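## Task

Remove both white insoles from the hanger and set them down flat on the table next to each other, near one another with no overlap. The third insole must stay clipped to the hanger, and the hanger must stay on its rail.

## Robot and tools

Robot: two arms, left_arm and right_arm, each with a parallel two-finger gripper. Joint ranges in rad, base to gripper: waist -2.618 to 3.054, shoulder 0.000 to 3.142, elbow 0.000 to 3.142 (straight at 2.901), wrist pitch -1.571 to 1.571, wrist yaw -1.571 to 1.571, wrist roll -2.094 to 2.094. The fingers point along the gripper's +z axis and close along its y axis. end_effector_position is the spot between the pads, about 1 cm short of the tips.

Frames: the scene frame has its origin at table-top height, midway between the nominal arm bases, with +z up, +x out over the table and left_arm toward +y. Arm names do not match image sides. Actual bases: left_arm at (-0.003, +0.332, 0) m, quat_wxyz (+1.000, 0, 0, +0.002); right_arm at (-0.052, -0.289, 0) m, quat_wxyz (+1.000, 0, 0, -0.023). Each arm reports its hand pose, velocities, targets and wrist-camera pose in its own base frame. The table and fixed cameras use the scene frame. Motion offsets are expressed along the axes of that arm's current Hand target.

Row format (shared by execute_actions and move): one list of 14 numbers in [-1, 1] covering both arms: dx, dy, dz, rx, ry, rz, opening for left_arm, then the same seven for right_arm. The first six are an offset from the arm's Hand target at the start of the action or move, not an absolute pose; 1.0 equals 0.6 m or 180 degrees, and rx, ry, rz form one rotation vector. The opening is absolute: +1 fully open (0.094 m), -1 closed. Sending six zeros re-commands the current Hand target. A 0 in the opening slot is itself a command, so resend the present opening to keep a gripper unchanged.

execute_actions(actions, cameras): actions is a list of actions; each action is up to 15 rows, one per 1/30 s step, and a short action repeats its final row. All rows are offsets from the same start pose. Repeating an offset in a later action moves the hand further. An empty list returns the state plus all camera images. cameras: a list of names, ["all"], or [].

move(target, speed, blend, opening_speed, grip_force, blocking, cameras): straight-line paths for both grippers toward target, which is one 14-number row or a list of up to 15 rows, every row an offset from the same starting Hand targets. speed in m/s, 0.002 to 2.9, default 0.25 (turns capped at twice that in rad/s); one value or one per target. blend in metres rounds corners in a list; 0 stops at each. opening_speed (0.2 or more, per second on the -1..+1 scale) closes fingers gradually, good for soft insoles. grip_force is newtons per pad, 10 to 50, one value or one per arm; it persists, and lower forces close slowly. blocking=false returns after about 0.5 s while motion continues. Moves cap at 10 s and do not avoid obstacles or the other arm. The result adds a move: line such as done, off_target, moving, held or fault, and the limits that acted (paced = pose clipped, held = step withheld).

wait(seconds 0 to 10, cameras): lets time pass holding commands. stop(cameras): brakes a running move. zoom_image(camera, region [x0, y0, x1, y1] pixels, at most 504 by 504): a closer look at the latest image of cam_head_left, cam_head_right, cam_high, cam_low, cam_left_wrist or cam_right_wrist (all 672x504). finished_scene(scene 1 to 3): ends the scene irreversibly; after ending scene 1, make no further call in that reply.

Results: end_effector_position (m) and end_effector_quat_wxyz per arm, Hand target (the last commanded pose after clipping; the next offsets count from it), Joint positions (last value = measured opening in m), joint torques, grip_measured (opening on the command scale, reads up to about 2.5 mm wide when empty), Tool commands, motor temperatures and joint velocities. Hands often rest a few cm from the commanded pose from friction or load; that alone is not contact. If a hand stays short, send the remaining gap as an offset. Orientation commands are clipped to 40 degrees from the measured one per step.

Gripping: the pads squeeze about 1 N per 0.001 below first contact, then jump to the force limit; soft things crush, so close slowly and not far below contact. To release, command an opening well above grip_measured.

Cautions: do not drop things or let go of moving items, slam, or push hard; never strike the hanger, rail or table hard, and never let the grippers, housings or wrist cameras touch each other or one gripper close on the other's fingers. An arm blocked by something keeps pressing until commanded back past its gripper. Route around an arm's own base rather than near it. Anything falling off the table fails the task. Motors heat when holding, stretched or pushing; MOTOR HOT appears at 75 °C, a fold-up fault at 90 °C, collapse at 100 °C. Objects may be nudged briefly by outside pushes.

Each tool is called after "Request:" as name(argument=value, ...), one argument or row to a line, values as JSON.

## Session

Request:
execute_actions(
  actions=[],
)

Scene clock: 0.00 s.
left_arm: end_effector_position=(+0.4313, -0.0028, +0.0755) grip_measured=+1.000 end_effector_quat_wxyz=(+0.569, -0.014, +0.822, +0.003) | right_arm: end_effector_position=(+0.4343, -0.0030, +0.1023) grip_measured=+1.000 end_effector_quat_wxyz=(+0.596, +0.040, +0.802, -0.016)
Joint positions: left_arm=[-0.029 1.741 0.481 0.899 -0.049 -0.03 0.094] | right_arm=[0.035 1.684 0.487 0.903 0.107 0.056 0.094]
Joint velocities: within noise
Joint torques (N m): no reading
Motor temperatures (°C): left_arm=[25 27 30 28 25 24 23] | right_arm=[27 24 24 26 24 28 24]
Heat: left arm: 30 °C; right arm: 28 °C.
Hand target: left_arm +0.4320, -0.0027, +0.0767; +0.569, -0.014, +0.822, +0.004 | right_arm +0.4352, -0.0031, +0.1045; +0.598, +0.041, +0.801, -0.016
Tool commands: left_gripper/opening=+1.0 right_gripper/opening=+1.0
camera_calibration:
cam_left_wrist: T_world_to_cam=[[0.095971, -0.992889, 0.070434, -0.0489327], [-0.934871, -0.114207, -0.336116, 0.416441], [0.341769, -0.0335893, -0.939183, 0.0514284], [0, 0, 0, 1]] pos_world=[0.376438, 0.000703025, 0.19172]
cam_right_wrist: T_world_to_cam=[[-0.00964744, -0.997638, 0.0680148, -0.00609384], [-0.9087, -0.0196411, -0.416988, 0.430196], [0.417339, -0.0658279, -0.906364, 0.0414153], [0, 0, 0, 1]] pos_world=[0.373576, 0.00509637, 0.217338]

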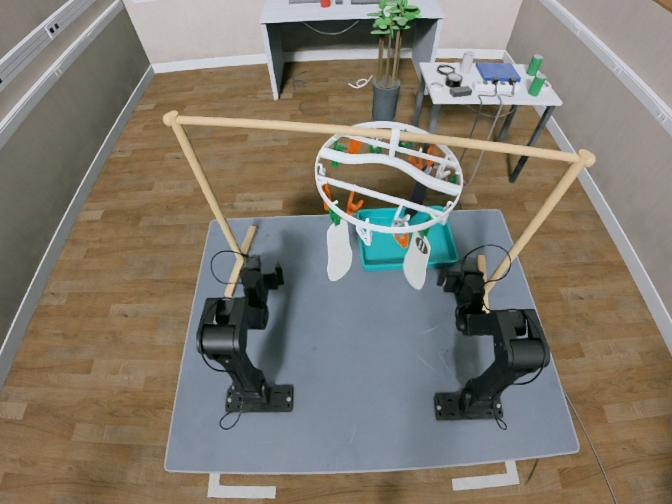

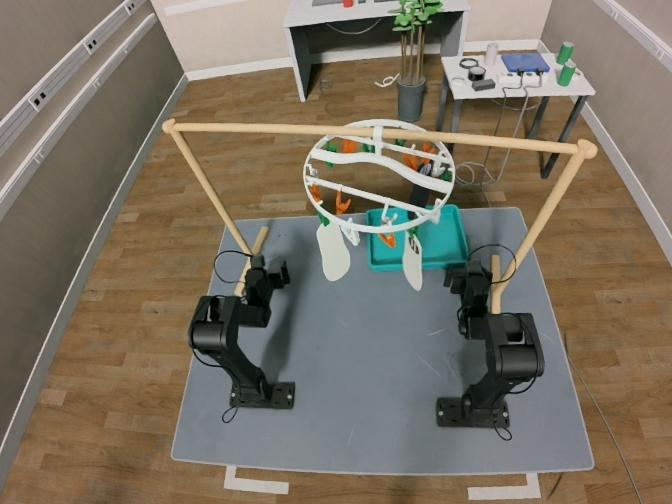

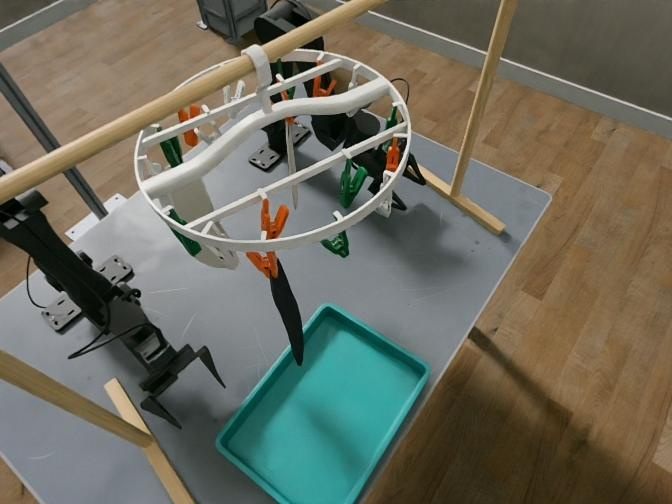

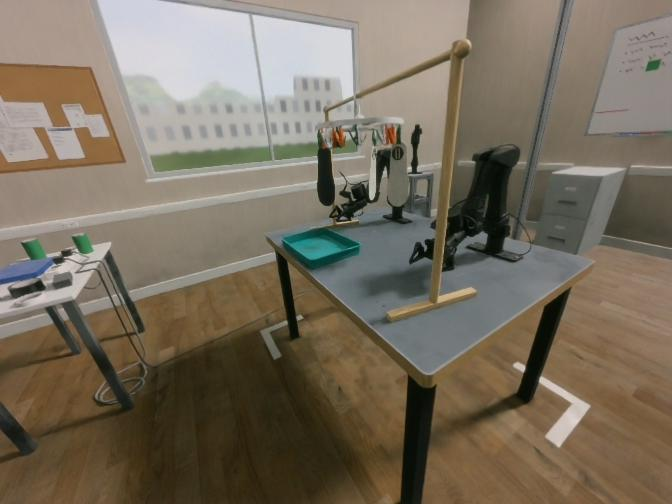

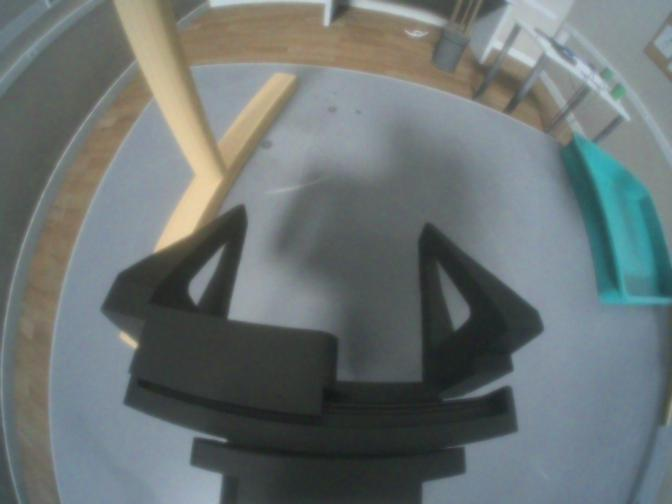

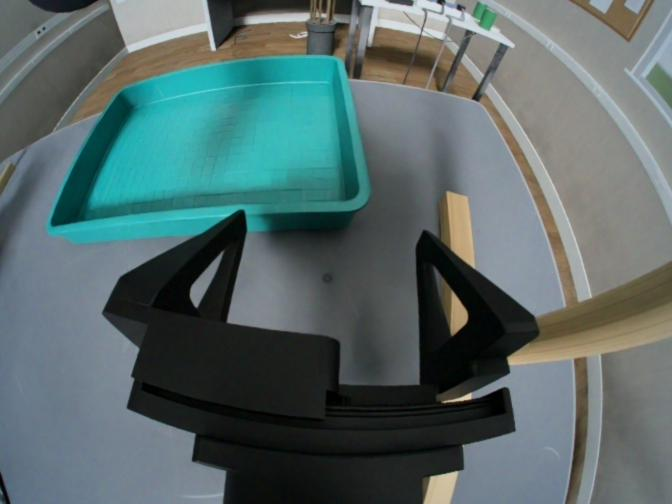

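Request:
zoom_image(
  camera="cam_head_left",
  region=[290, 110, 490, 300],
)

Request:
zoom_image(
  camera="cam_head_right",
  region=[280, 110, 480, 300],
)

Request:
zoom_image(
  camera="cam_high",
  region=[110, 40, 430, 380],
)

Request:
zoom_image(
  camera="cam_low",
  region=[300, 100, 440, 230],
)

Scaled by 2.520.

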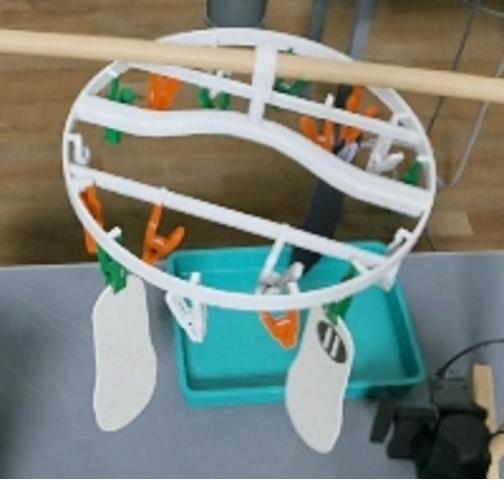

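Scaled by 2.520.

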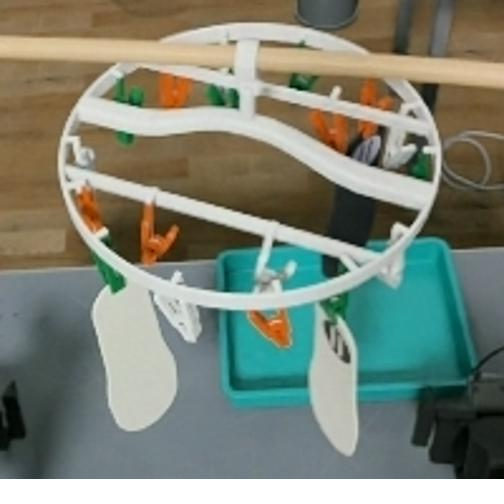

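Scaled by 1.482.

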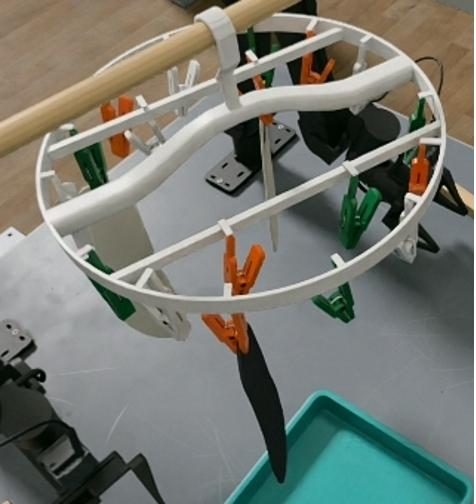

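Scaled by 3.600.

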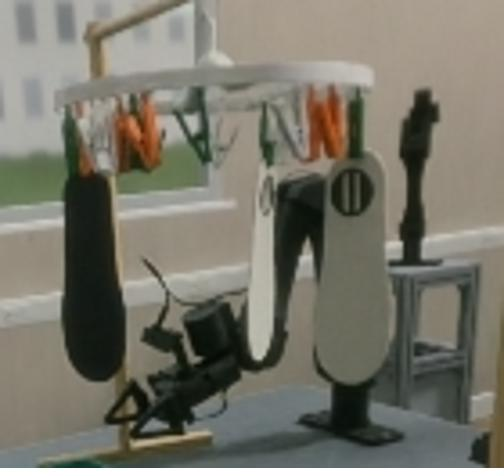

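Request:
move(
  target=[-0.237,-0.215,-0.473,0.291,-0.106,0.053,1,-0.178,0.133,-0.477,-0.195,-0.087,-0.036,1],
  cameras=["all"],
)

Scene clock: 100.07 s.
left_arm: end_effector_position=(+0.2253, -0.1326, +0.3024) grip_measured=+1.000 end_effector_quat_wxyz=(+0.638, +0.299, +0.641, -0.304) | right_arm: end_effector_position=(+0.2047, +0.0931, +0.2798) grip_measured=+1.000 end_effector_quat_wxyz=(+0.675, -0.183, +0.688, +0.191)
Joint positions: left_arm=[0.051 0.536 0.491 0.045 0.933 -0.008 0.094] | right_arm=[0.003 0.158 0.43 -0.289 -0.532 0.006 0.094]
Joint torques (N m): left_arm=[-0.7 -0.5 7.73 1.61 0.07 -0.09] | right_arm=[-0.68 2.03 10.88 1.67 -0.13 -0.1]
Motor temperatures (°C): left_arm=[25 30 33 42 25 24 23] | right_arm=[27 27 28 38 24 28 24]
Heat: left arm: 42 °C; right arm: 38 °C.
Hand target: left_arm +0.2200, -0.1353, +0.3109; +0.639, +0.304, +0.636, -0.310 | right_arm +0.1985, +0.0926, +0.2904; +0.682, -0.188, +0.681, +0.187
Off the commanded pose: left_arm 0.010 m, 1 deg | right_arm 0.012 m, 1 deg.
move: off_target (right_arm)
camera_calibration:
cam_left_wrist: T_world_to_cam=[[-0.740687, -0.666076, 0.0878982, 0.0524988], [-0.55165, 0.528265, -0.64546, 0.377698], [0.383492, -0.526572, -0.75872, 0.201357], [0, 0, 0, 1]] pos_world=[0.170024, -0.0585278, 0.391948]
cam_right_wrist: T_world_to_cam=[[0.546633, -0.832247, 0.0925113, -0.0605113], [-0.601501, -0.467114, -0.648075, 0.340763], [0.582571, 0.298613, -0.755937, 0.194609], [0, 0, 0, 1]] pos_world=[0.124673, 0.050702, 0.37355]

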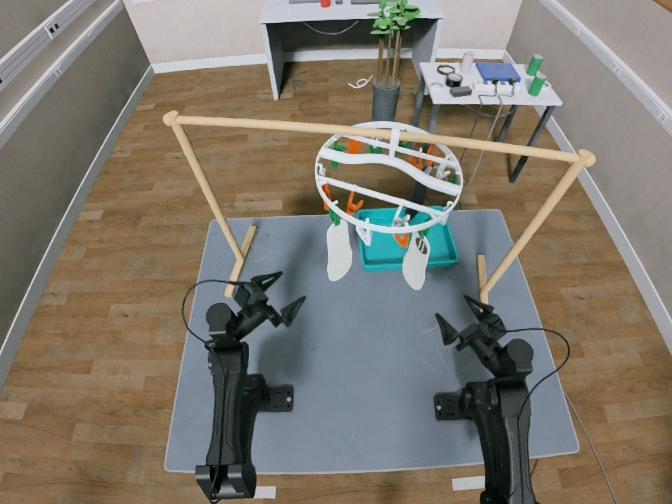

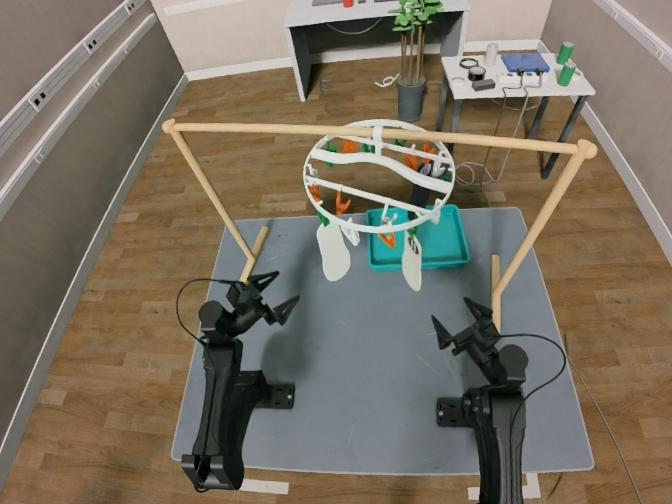

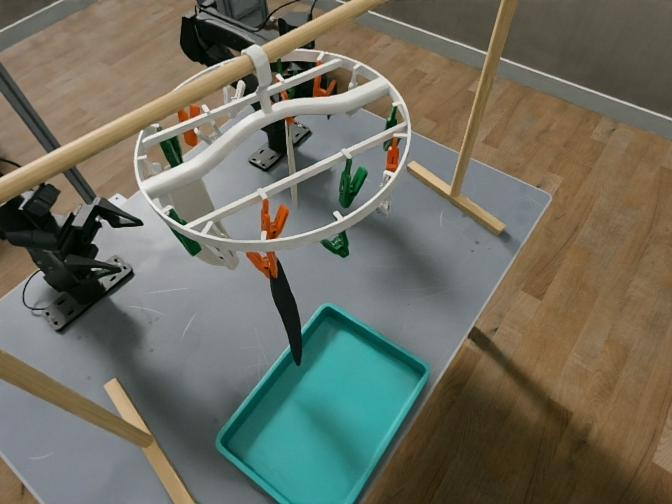

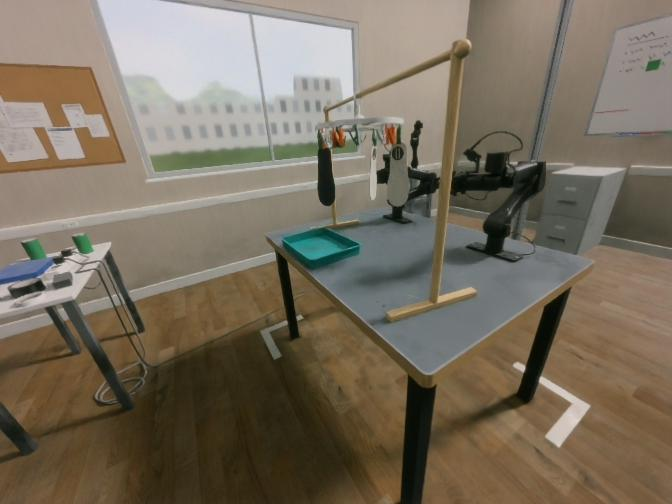

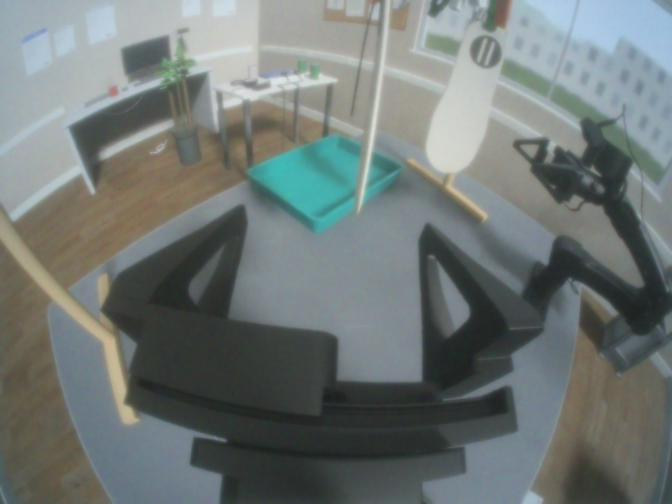

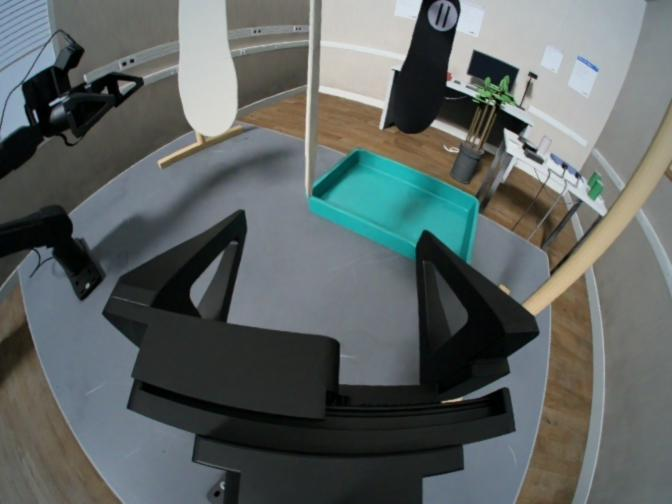

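Request:
zoom_image(
  camera="cam_left_wrist",
  region=[330, 0, 430, 230],
)

Request:
zoom_image(
  camera="cam_right_wrist",
  region=[270, 0, 370, 230],
)

Scaled by 2.191 from the camera's 672x504 image, which has a finer 960x720 frame.

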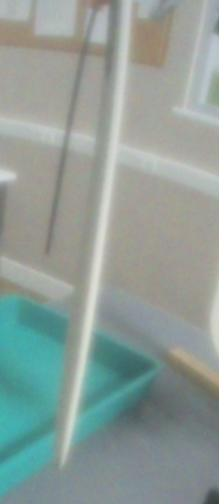

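Scaled by 2.191 from the camera's 672x504 image, which has a finer 960x720 frame.

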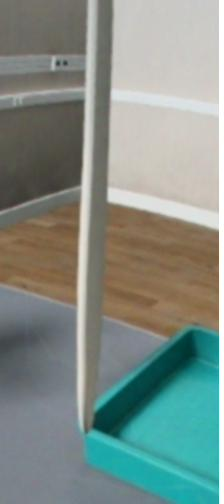

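Request:
move(
  target=[0.0,-0.039,0.229,0.047,0,0,1,-0.033,0.043,0.253,-0.029,0,0,1],
  speed=0.15,
  cameras=["all"],
)

Request:
zoom_image(
  camera="cam_left_wrist",
  region=[200, 0, 480, 250],
)

Request:
zoom_image(
  camera="cam_right_wrist",
  region=[200, 0, 480, 250],
)

Request:
zoom_image(
  camera="cam_head_left",
  region=[270, 110, 500, 340],
)

Request:
zoom_image(
  camera="cam_low",
  region=[300, 100, 460, 230],
)

Scene clock: 140.73 s.
left_arm: end_effector_position=(+0.2847, -0.2540, +0.3018) grip_measured=+1.000 end_effector_quat_wxyz=(+0.607, +0.350, +0.618, -0.356) | right_arm: end_effector_position=(+0.3136, +0.1893, +0.2902) grip_measured=+1.000 end_effector_quat_wxyz=(+0.657, -0.218, +0.688, +0.218)
Joint positions: left_arm=[-0.472 1.098 0.661 0.425 0.573 -0.008 0.094] | right_arm=[0.457 0.952 0.582 0.328 -0.171 0.006 0.094]
Joint torques (N m): left_arm=[-0.72 -2.74 8.24 2.07 -0.08 -0.01] | right_arm=[0.72 -1.39 12.51 2.12 0.08 -0.09]
Motor temperatures (°C): left_arm=[25 29 36 40 25 24 23] | right_arm=[27 26 33 40 24 28 24]
Heat: left arm: 40 °C; right arm: 40 °C.
Hand target: left_arm +0.2874, -0.2572, +0.3121; +0.615, +0.350, +0.611, -0.356 | right_arm +0.3158, +0.1923, +0.3102; +0.673, -0.219, +0.672, +0.218
Off the commanded pose: left_arm 0.011 m, 1 deg | right_arm 0.020 m, 3 deg.
move: off_target (left_arm, right_arm)
camera_calibration:
cam_left_wrist: T_world_to_cam=[[-0.838074, -0.537286, 0.0946281, 0.074057], [-0.465678, 0.614163, -0.63714, 0.468961], [0.28421, -0.578037, -0.764917, 0.131225], [0, 0, 0, 1]] pos_world=[0.243155, -0.172376, 0.392162]
cam_right_wrist: T_world_to_cam=[[0.623023, -0.776647, 0.0930686, -0.0756728], [-0.569239, -0.531781, -0.627038, 0.45405], [0.536479, 0.337681, -0.773409, 0.122469], [0, 0, 0, 1]] pos_world=[0.239907, 0.141329, 0.386468]

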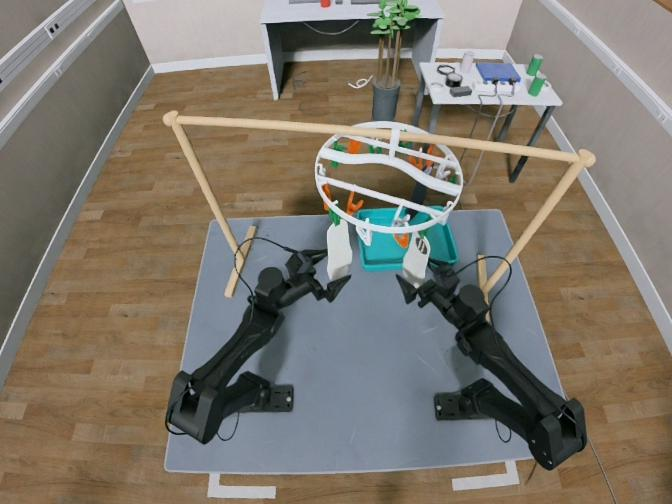

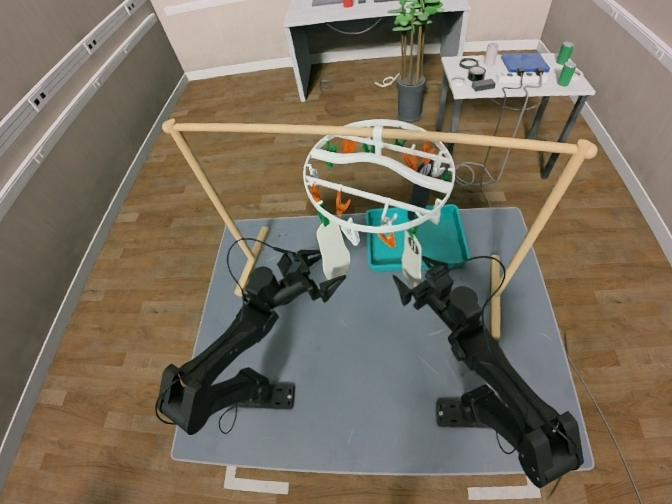

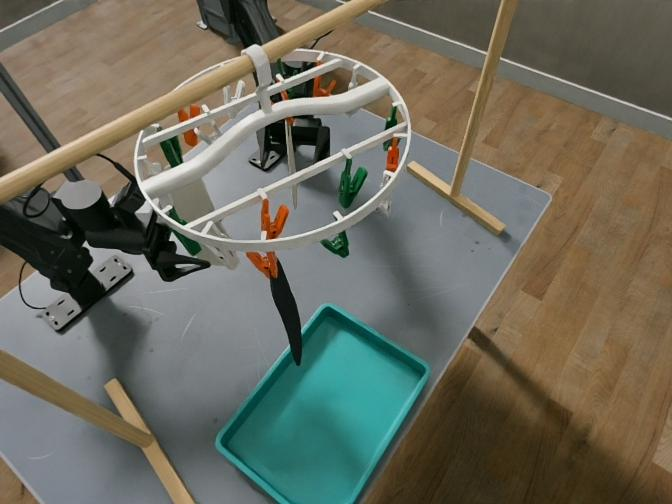

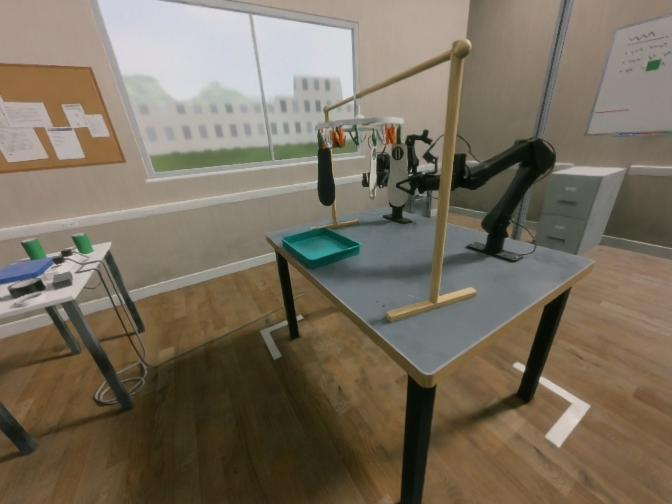

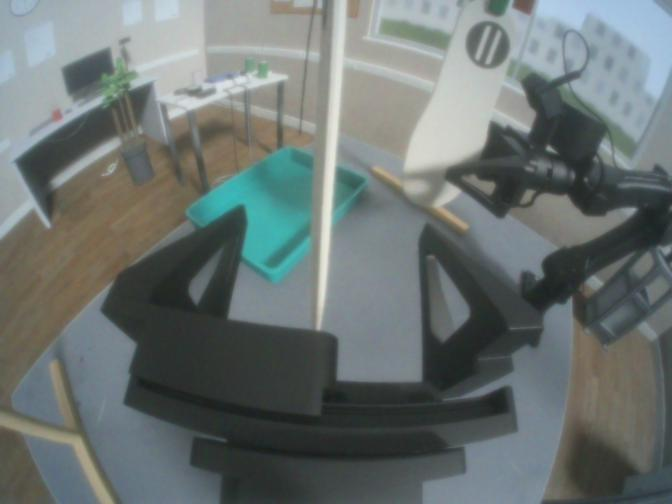

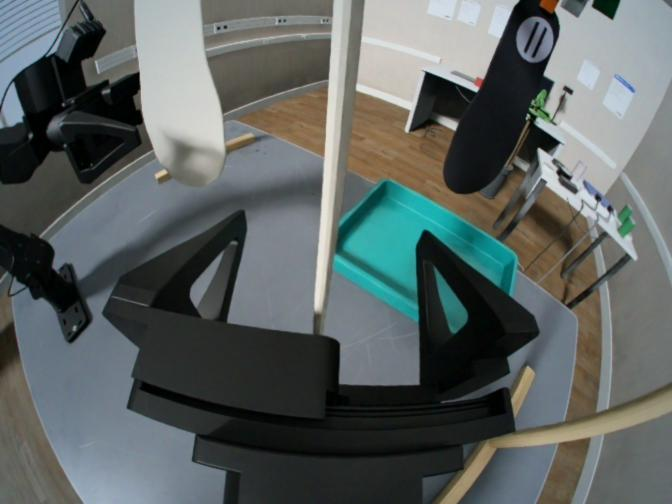

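Scaled by 1.800 from the camera's 672x504 image, which has a finer 960x720 frame.

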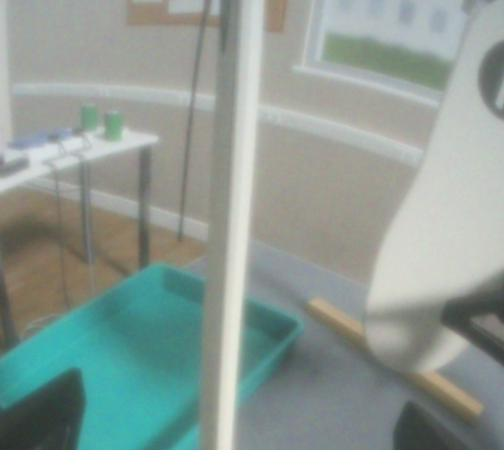

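Scaled by 1.800 from the camera's 672x504 image, which has a finer 960x720 frame.

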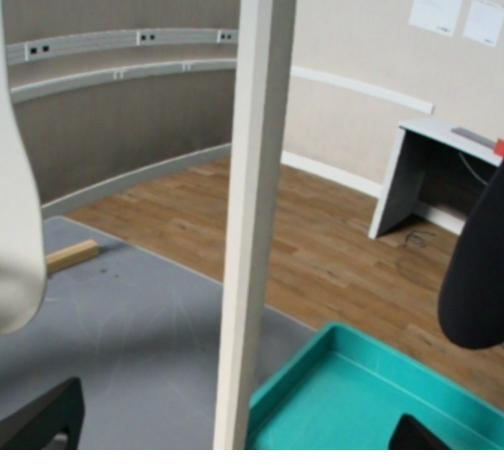

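Scaled by 2.191.

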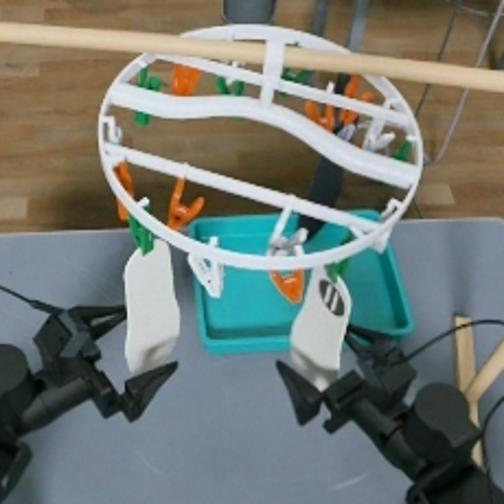

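Scaled by 3.150.

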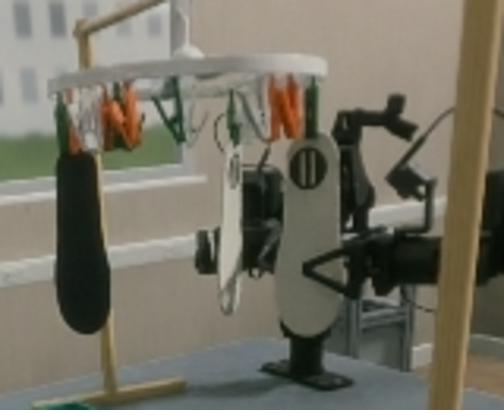

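Request:
move(
  target=[0,0,0,0,0,0,-1,0,0,0,0,0,0,-1],
  opening_speed=1.2,
  grip_force=45,
  cameras=["cam_low","cam_left_wrist","cam_right_wrist"],
)

Scene clock: 155.33 s.
left_arm: end_effector_position=(+0.2847, -0.2540, +0.3018) grip_measured=-0.950 end_effector_quat_wxyz=(+0.607, +0.350, +0.618, -0.356) | right_arm: end_effector_position=(+0.3136, +0.1893, +0.2905) grip_measured=-0.969 end_effector_quat_wxyz=(+0.657, -0.218, +0.688, +0.218)
Joint positions: left_arm=[-0.472 1.098 0.661 0.426 0.573 -0.008 0.002] | right_arm=[0.457 0.952 0.582 0.329 -0.171 0.006 0.001]
Joint torques (N m): left_arm=[-0.73 -2.67 8.21 2.06 -0.09 0] | right_arm=[0.72 -1.37 12.52 2.11 0.08 -0.09]
Heat: left arm: 42 °C; right arm: 40 °C.
Hand target: left_arm +0.2874, -0.2572, +0.3120; +0.614, +0.350, +0.611, -0.356 | right_arm +0.3158, +0.1923, +0.3102; +0.673, -0.219, +0.672, +0.218
Off the commanded pose: left_arm 0.011 m, 1 deg | right_arm 0.020 m, 3 deg.
grip_force (N): 45, 45
move: off_target (left_arm, right_arm)
camera_calibration:
cam_left_wrist: T_world_to_cam=[[-0.838128, -0.537252, 0.0943472, 0.074177], [-0.465396, 0.614095, -0.637412, 0.469051], [0.284513, -0.578142, -0.764725, 0.131133], [0, 0, 0, 1]] pos_world=[0.243155, -0.172376, 0.392261]
cam_right_wrist: T_world_to_cam=[[0.622949, -0.776673, 0.0933457, -0.0757142], [-0.568537, -0.531477, -0.627931, 0.454251], [0.537308, 0.338098, -0.772651, 0.122127], [0, 0, 0, 1]] pos_world=[0.239805, 0.141328, 0.386667]
Images, in order (width x height): cam_low 672x504, cam_left_wrist 672x504, cam_right_wrist 672x504.

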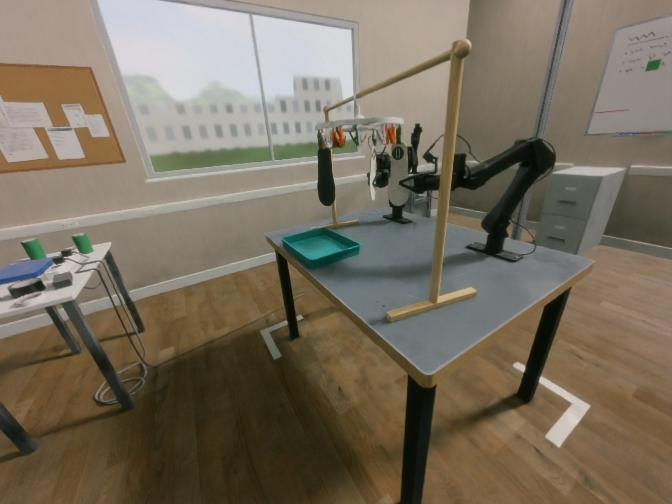

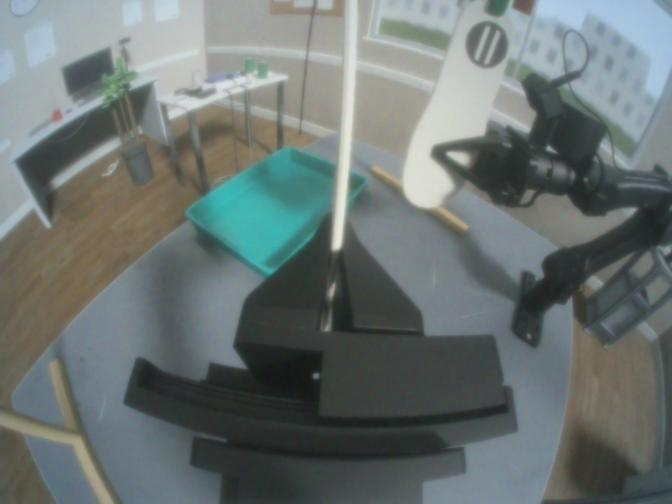

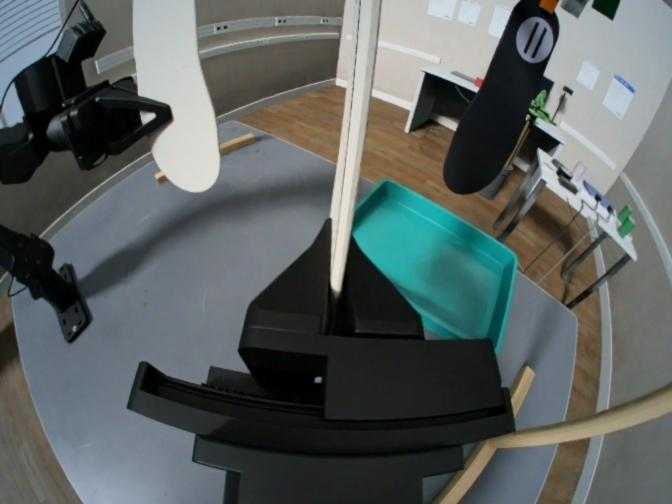

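Request:
move(
  target=[0.18,0,0,0,0,0,-1,0.18,0,0,0,0,0,-1],
  speed=0.12,
  cameras=["cam_low","cam_head_left","cam_left_wrist","cam_right_wrist"],
)

Request:
zoom_image(
  camera="cam_low",
  region=[300, 100, 460, 260],
)

Scene clock: 161.80 s.
left_arm: end_effector_position=(+0.2905, -0.2549, +0.2091) grip_measured=-0.952 end_effector_quat_wxyz=(+0.621, +0.346, +0.610, -0.351) | right_arm: end_effector_position=(+0.3193, +0.1906, +0.2080) grip_measured=-0.969 end_effector_quat_wxyz=(+0.676, -0.214, +0.671, +0.218)
Joint positions: left_arm=[-0.474 1.371 0.376 1.015 0.556 -0.008 0.002] | right_arm=[0.457 1.212 0.284 0.936 -0.163 0.004 0.001]
Joint torques (N m): left_arm=[-0.95 -3.69 4.36 2.08 0.05 -0.02] | right_arm=[0.69 -2.35 6.23 2.13 0 -0.08]
Heat: left arm: 42 °C; right arm: 40 °C.
Hand target: left_arm +0.2875, -0.2582, +0.2041; +0.615, +0.350, +0.611, -0.356 | right_arm +0.3159, +0.1922, +0.2023; +0.673, -0.218, +0.672, +0.218
Off the commanded pose: left_arm 0.007 m, 1 deg | right_arm 0.007 m, 1 deg.
grip_force (N): 45, 45
move: done
camera_calibration:
cam_left_wrist: T_world_to_cam=[[-0.832469, -0.548423, 0.0789148, 0.08602], [-0.456406, 0.597986, -0.658867, 0.410909], [0.314148, -0.584504, -0.748109, 0.0442163], [0, 0, 0, 1]] pos_world=[0.24526, -0.172698, 0.297025]
cam_right_wrist: T_world_to_cam=[[0.612363, -0.783481, 0.105685, -0.0684393], [-0.542491, -0.513671, -0.664714, 0.402216], [0.575078, 0.349713, -0.739585, 0.0337385], [0, 0, 0, 1]] pos_world=[0.240706, 0.141187, 0.299544]
Images, in order (width x height): cam_head_left 672x504, cam_low 672x504, cam_left_wrist 672x504, cam_right_wrist 672x504.

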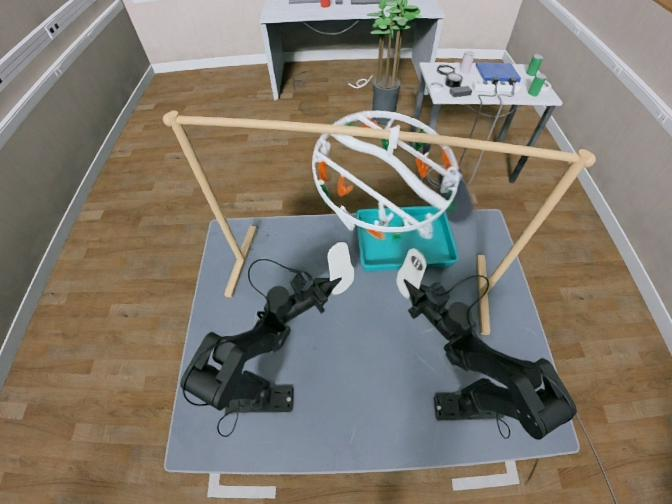

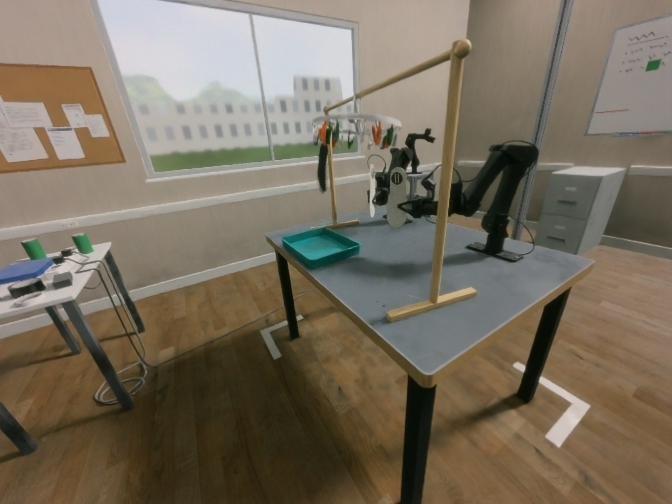

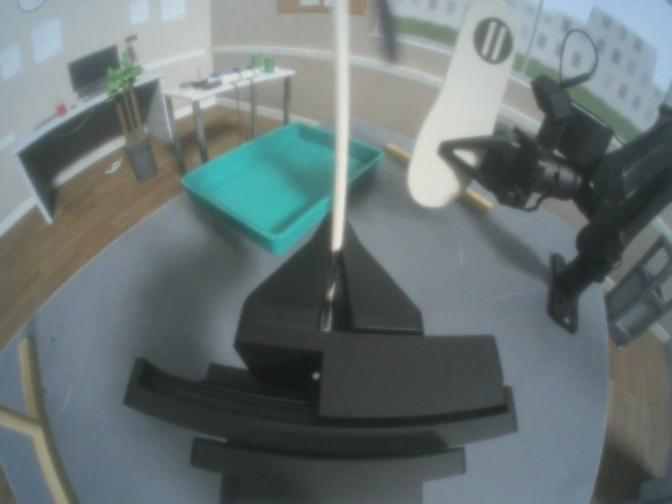

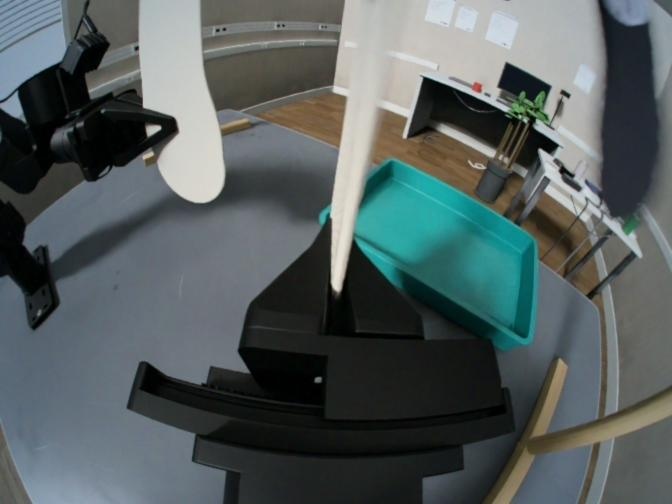

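Scaled by 3.150.

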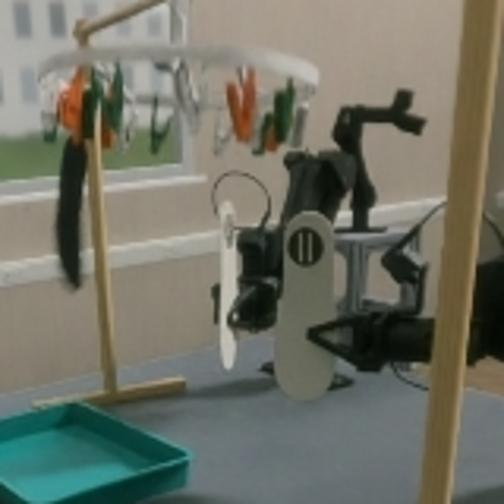

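Request:
move(
  target=[0.057,-0.093,-0.104,-0.024,0.272,-0.420,-1,0.053,0.077,-0.084,-0.095,0.361,0.351,-1],
  speed=0.5,
  cameras=["cam_head_left","cam_head_right","cam_high","cam_low"],
)

Request:
zoom_image(
  camera="cam_head_left",
  region=[230, 200, 500, 400],
)

Request:
zoom_image(
  camera="cam_head_right",
  region=[230, 200, 500, 400],
)

Scene clock: 197.63 s.
left_arm: end_effector_position=(+0.2041, -0.2313, +0.1627) grip_measured=-0.952 end_effector_quat_wxyz=(-0.002, -0.006, +0.891, -0.455) | right_arm: end_effector_position=(+0.2422, +0.1988, +0.1616) grip_measured=-0.969 end_effector_quat_wxyz=(-0.016, -0.015, +0.891, +0.453)
Joint positions: left_arm=[-0.401 1.256 0.859 -0.677 0.841 -0.64 0.002] | right_arm=[0.206 1.468 1.049 -0.945 -0.925 0.277 0.001]
Joint torques (N m): left_arm=[0.73 -3.44 7.61 1.09 0.57 0.16] | right_arm=[-0.59 -4 10.73 0.48 -0.73 -0.17]
Motor temperatures (°C): left_arm=[25 29 34 45 25 24 25] | right_arm=[27 26 31 42 24 28 26]
Heat: left arm: 45 °C; right arm: 42 °C.
Hand target: left_arm +0.2079, -0.2326, +0.1696; +0.000, +0.000, +0.888, -0.461 | right_arm +0.2480, +0.2001, +0.1704; -0.012, -0.020, +0.886, +0.462
Off the commanded pose: left_arm 0.008 m, 1 deg | right_arm 0.011 m, 1 deg.
grip_force (N): 45, 45
move: off_target (right_arm)
Images, in order (width x height): cam_head_left 672x504, cam_head_right 672x504, cam_high 672x504, cam_low 672x504.

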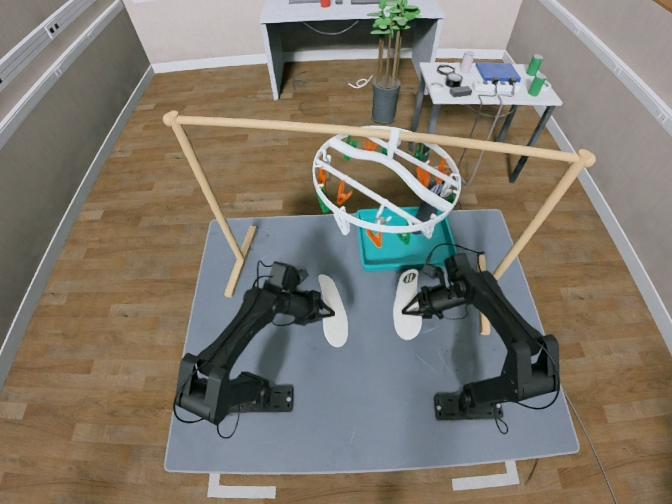

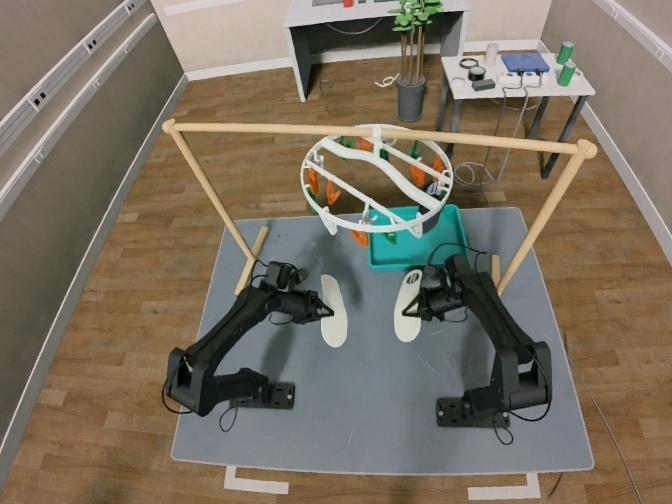

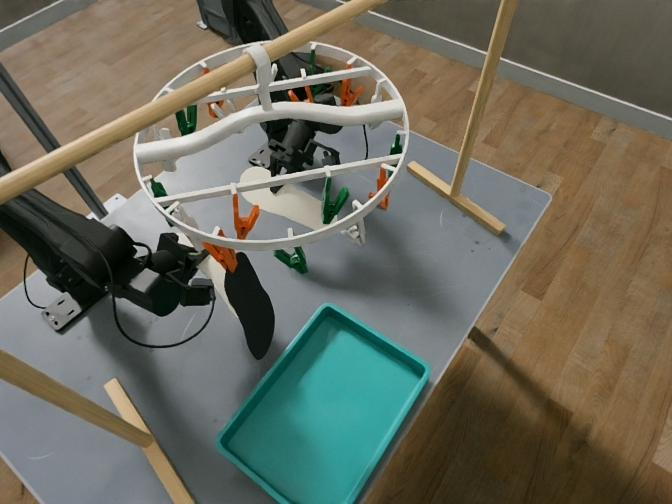

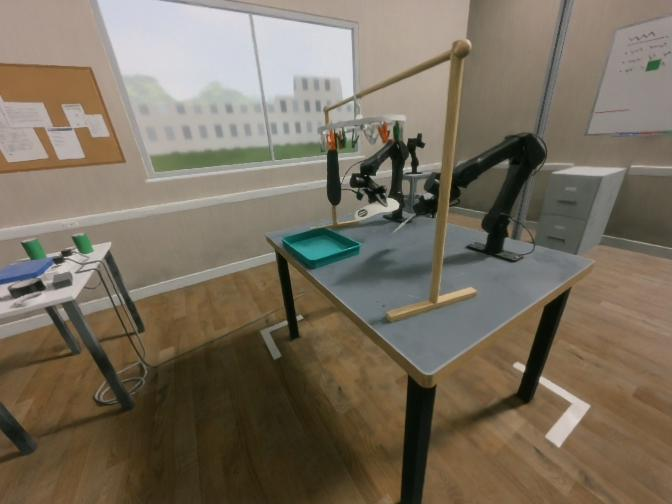

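Scaled by 1.867.

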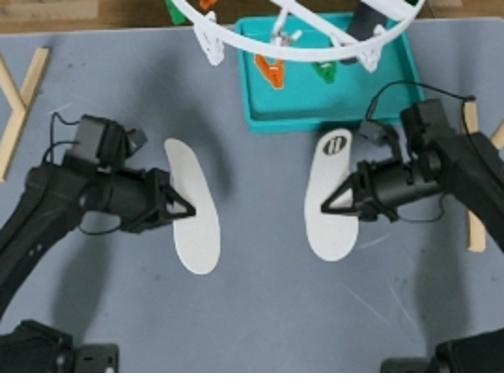

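Scaled by 1.867.

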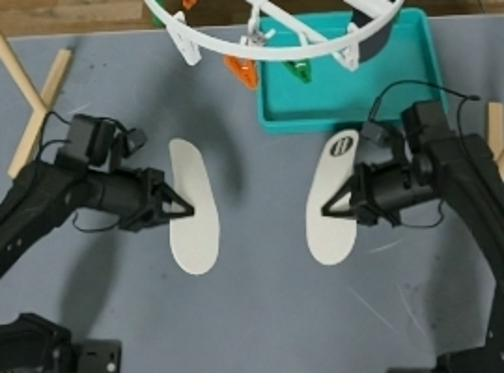

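Request:
move(
  target=[0,0.0989,0.2016,0,0.0546,0.0383,-1,0,-0.0907,0.196,0,0.041,-0.0287,-1],
  speed=0.25,
  cameras=["cam_head_left","cam_low","cam_left_wrist","cam_right_wrist"],
)

Request:
zoom_image(
  camera="cam_head_left",
  region=[230, 220, 500, 420],
)

Request:
zoom_image(
  camera="cam_low",
  region=[320, 160, 500, 280],
)

Scene clock: 233.50 s.
left_arm: end_effector_position=(+0.2125, -0.2961, +0.0560) grip_measured=-0.952 end_effector_quat_wxyz=(-0.040, +0.087, +0.885, -0.455) | right_arm: end_effector_position=(+0.2503, +0.2647, +0.0646) grip_measured=-0.969 end_effector_quat_wxyz=(-0.040, -0.090, +0.883, +0.459)
Joint positions: left_arm=[-0.569 1.7 0.788 -0.179 0.854 -0.595 0.002] | right_arm=[0.404 1.776 0.941 -0.442 -0.926 0.347 0.001]
Joint torques (N m): left_arm=[-0.47 -6.02 3.75 1.31 0.59 0.12] | right_arm=[0.51 -6.42 4.92 0.93 -0.57 -0.01]
Motor temperatures (°C): left_arm=[25 29 35 39 26 24 26] | right_arm=[27 27 31 38 25 28 26]
Heat: left arm: 39 °C; right arm: 38 °C.
Hand target: left_arm +0.2078, -0.2974, +0.0515; -0.049, +0.093, +0.883, -0.458 | right_arm +0.2447, +0.2653, +0.0584; -0.048, -0.090, +0.882, +0.460
Off the commanded pose: left_arm 0.007 m, 1 deg | right_arm 0.008 m, 1 deg.
grip_force (N): 45, 45
move: done
camera_calibration:
cam_left_wrist: T_world_to_cam=[[-0.0443693, -0.618113, 0.784836, -0.217043], [-0.529681, 0.68065, 0.506115, 0.273939], [-0.847035, -0.393257, -0.357603, 0.211728], [0, 0, 0, 1]] pos_world=[0.314811, -0.23735, 0.107413]
cam_right_wrist: T_world_to_cam=[[0.220609, -0.501515, -0.836549, 0.131363], [-0.517301, -0.787275, 0.335556, 0.309118], [-0.826881, 0.358721, -0.433114, 0.270148], [0, 0, 0, 1]] pos_world=[0.354307, 0.212333, 0.12317]
Images, in order (width x height): cam_head_left 672x504, cam_low 672x504, cam_left_wrist 672x504, cam_right_wrist 672x504.

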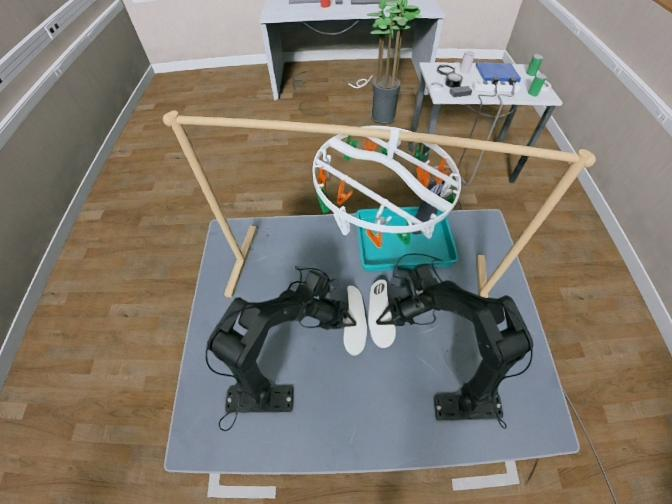

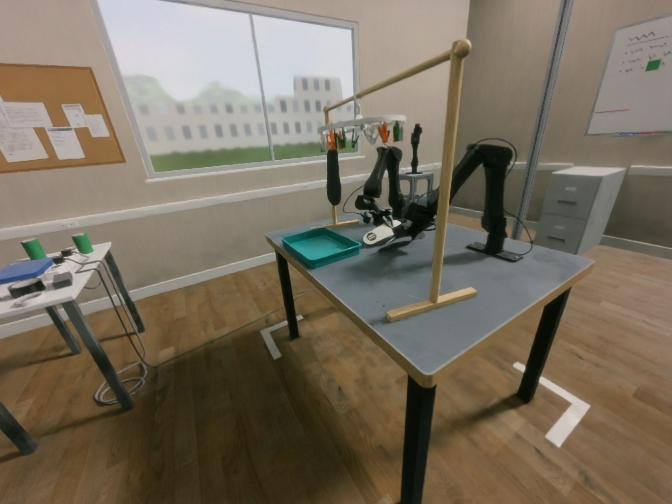

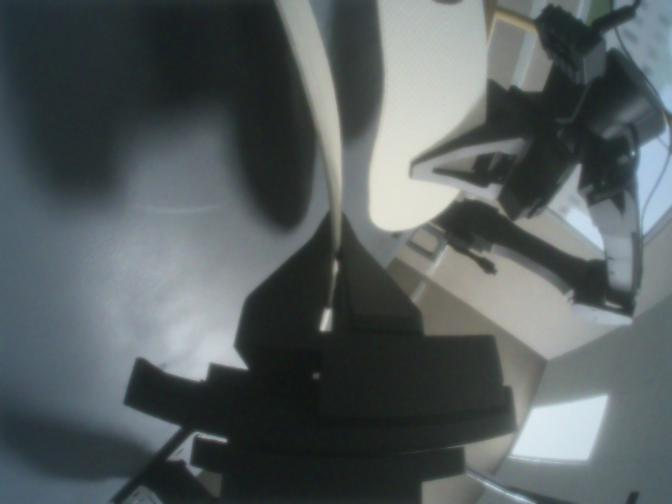

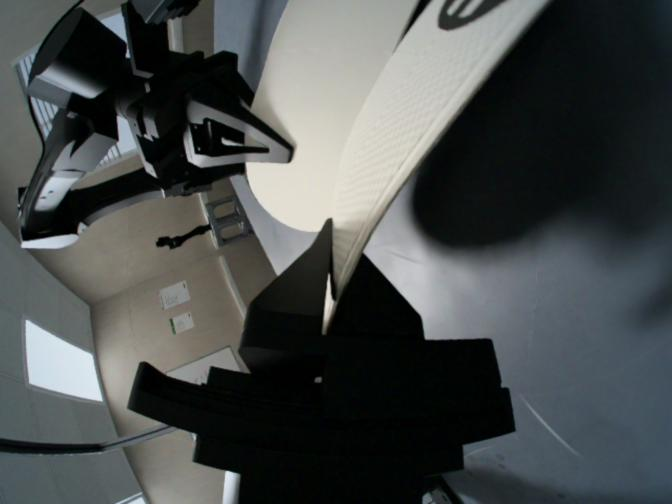

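Scaled by 1.867.

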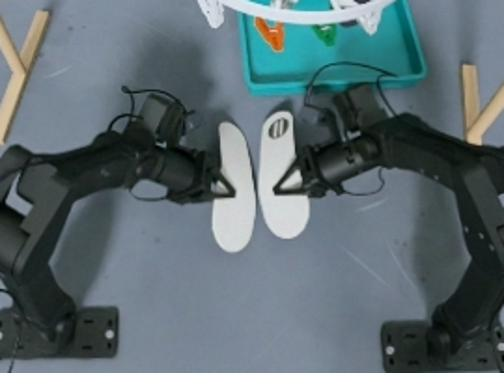

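Scaled by 2.800.

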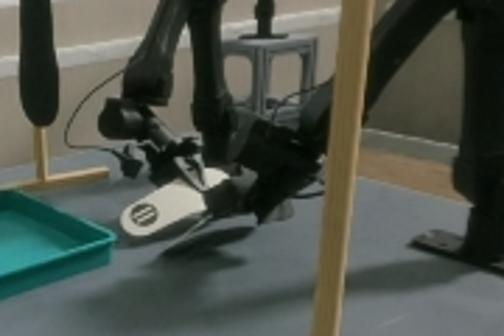

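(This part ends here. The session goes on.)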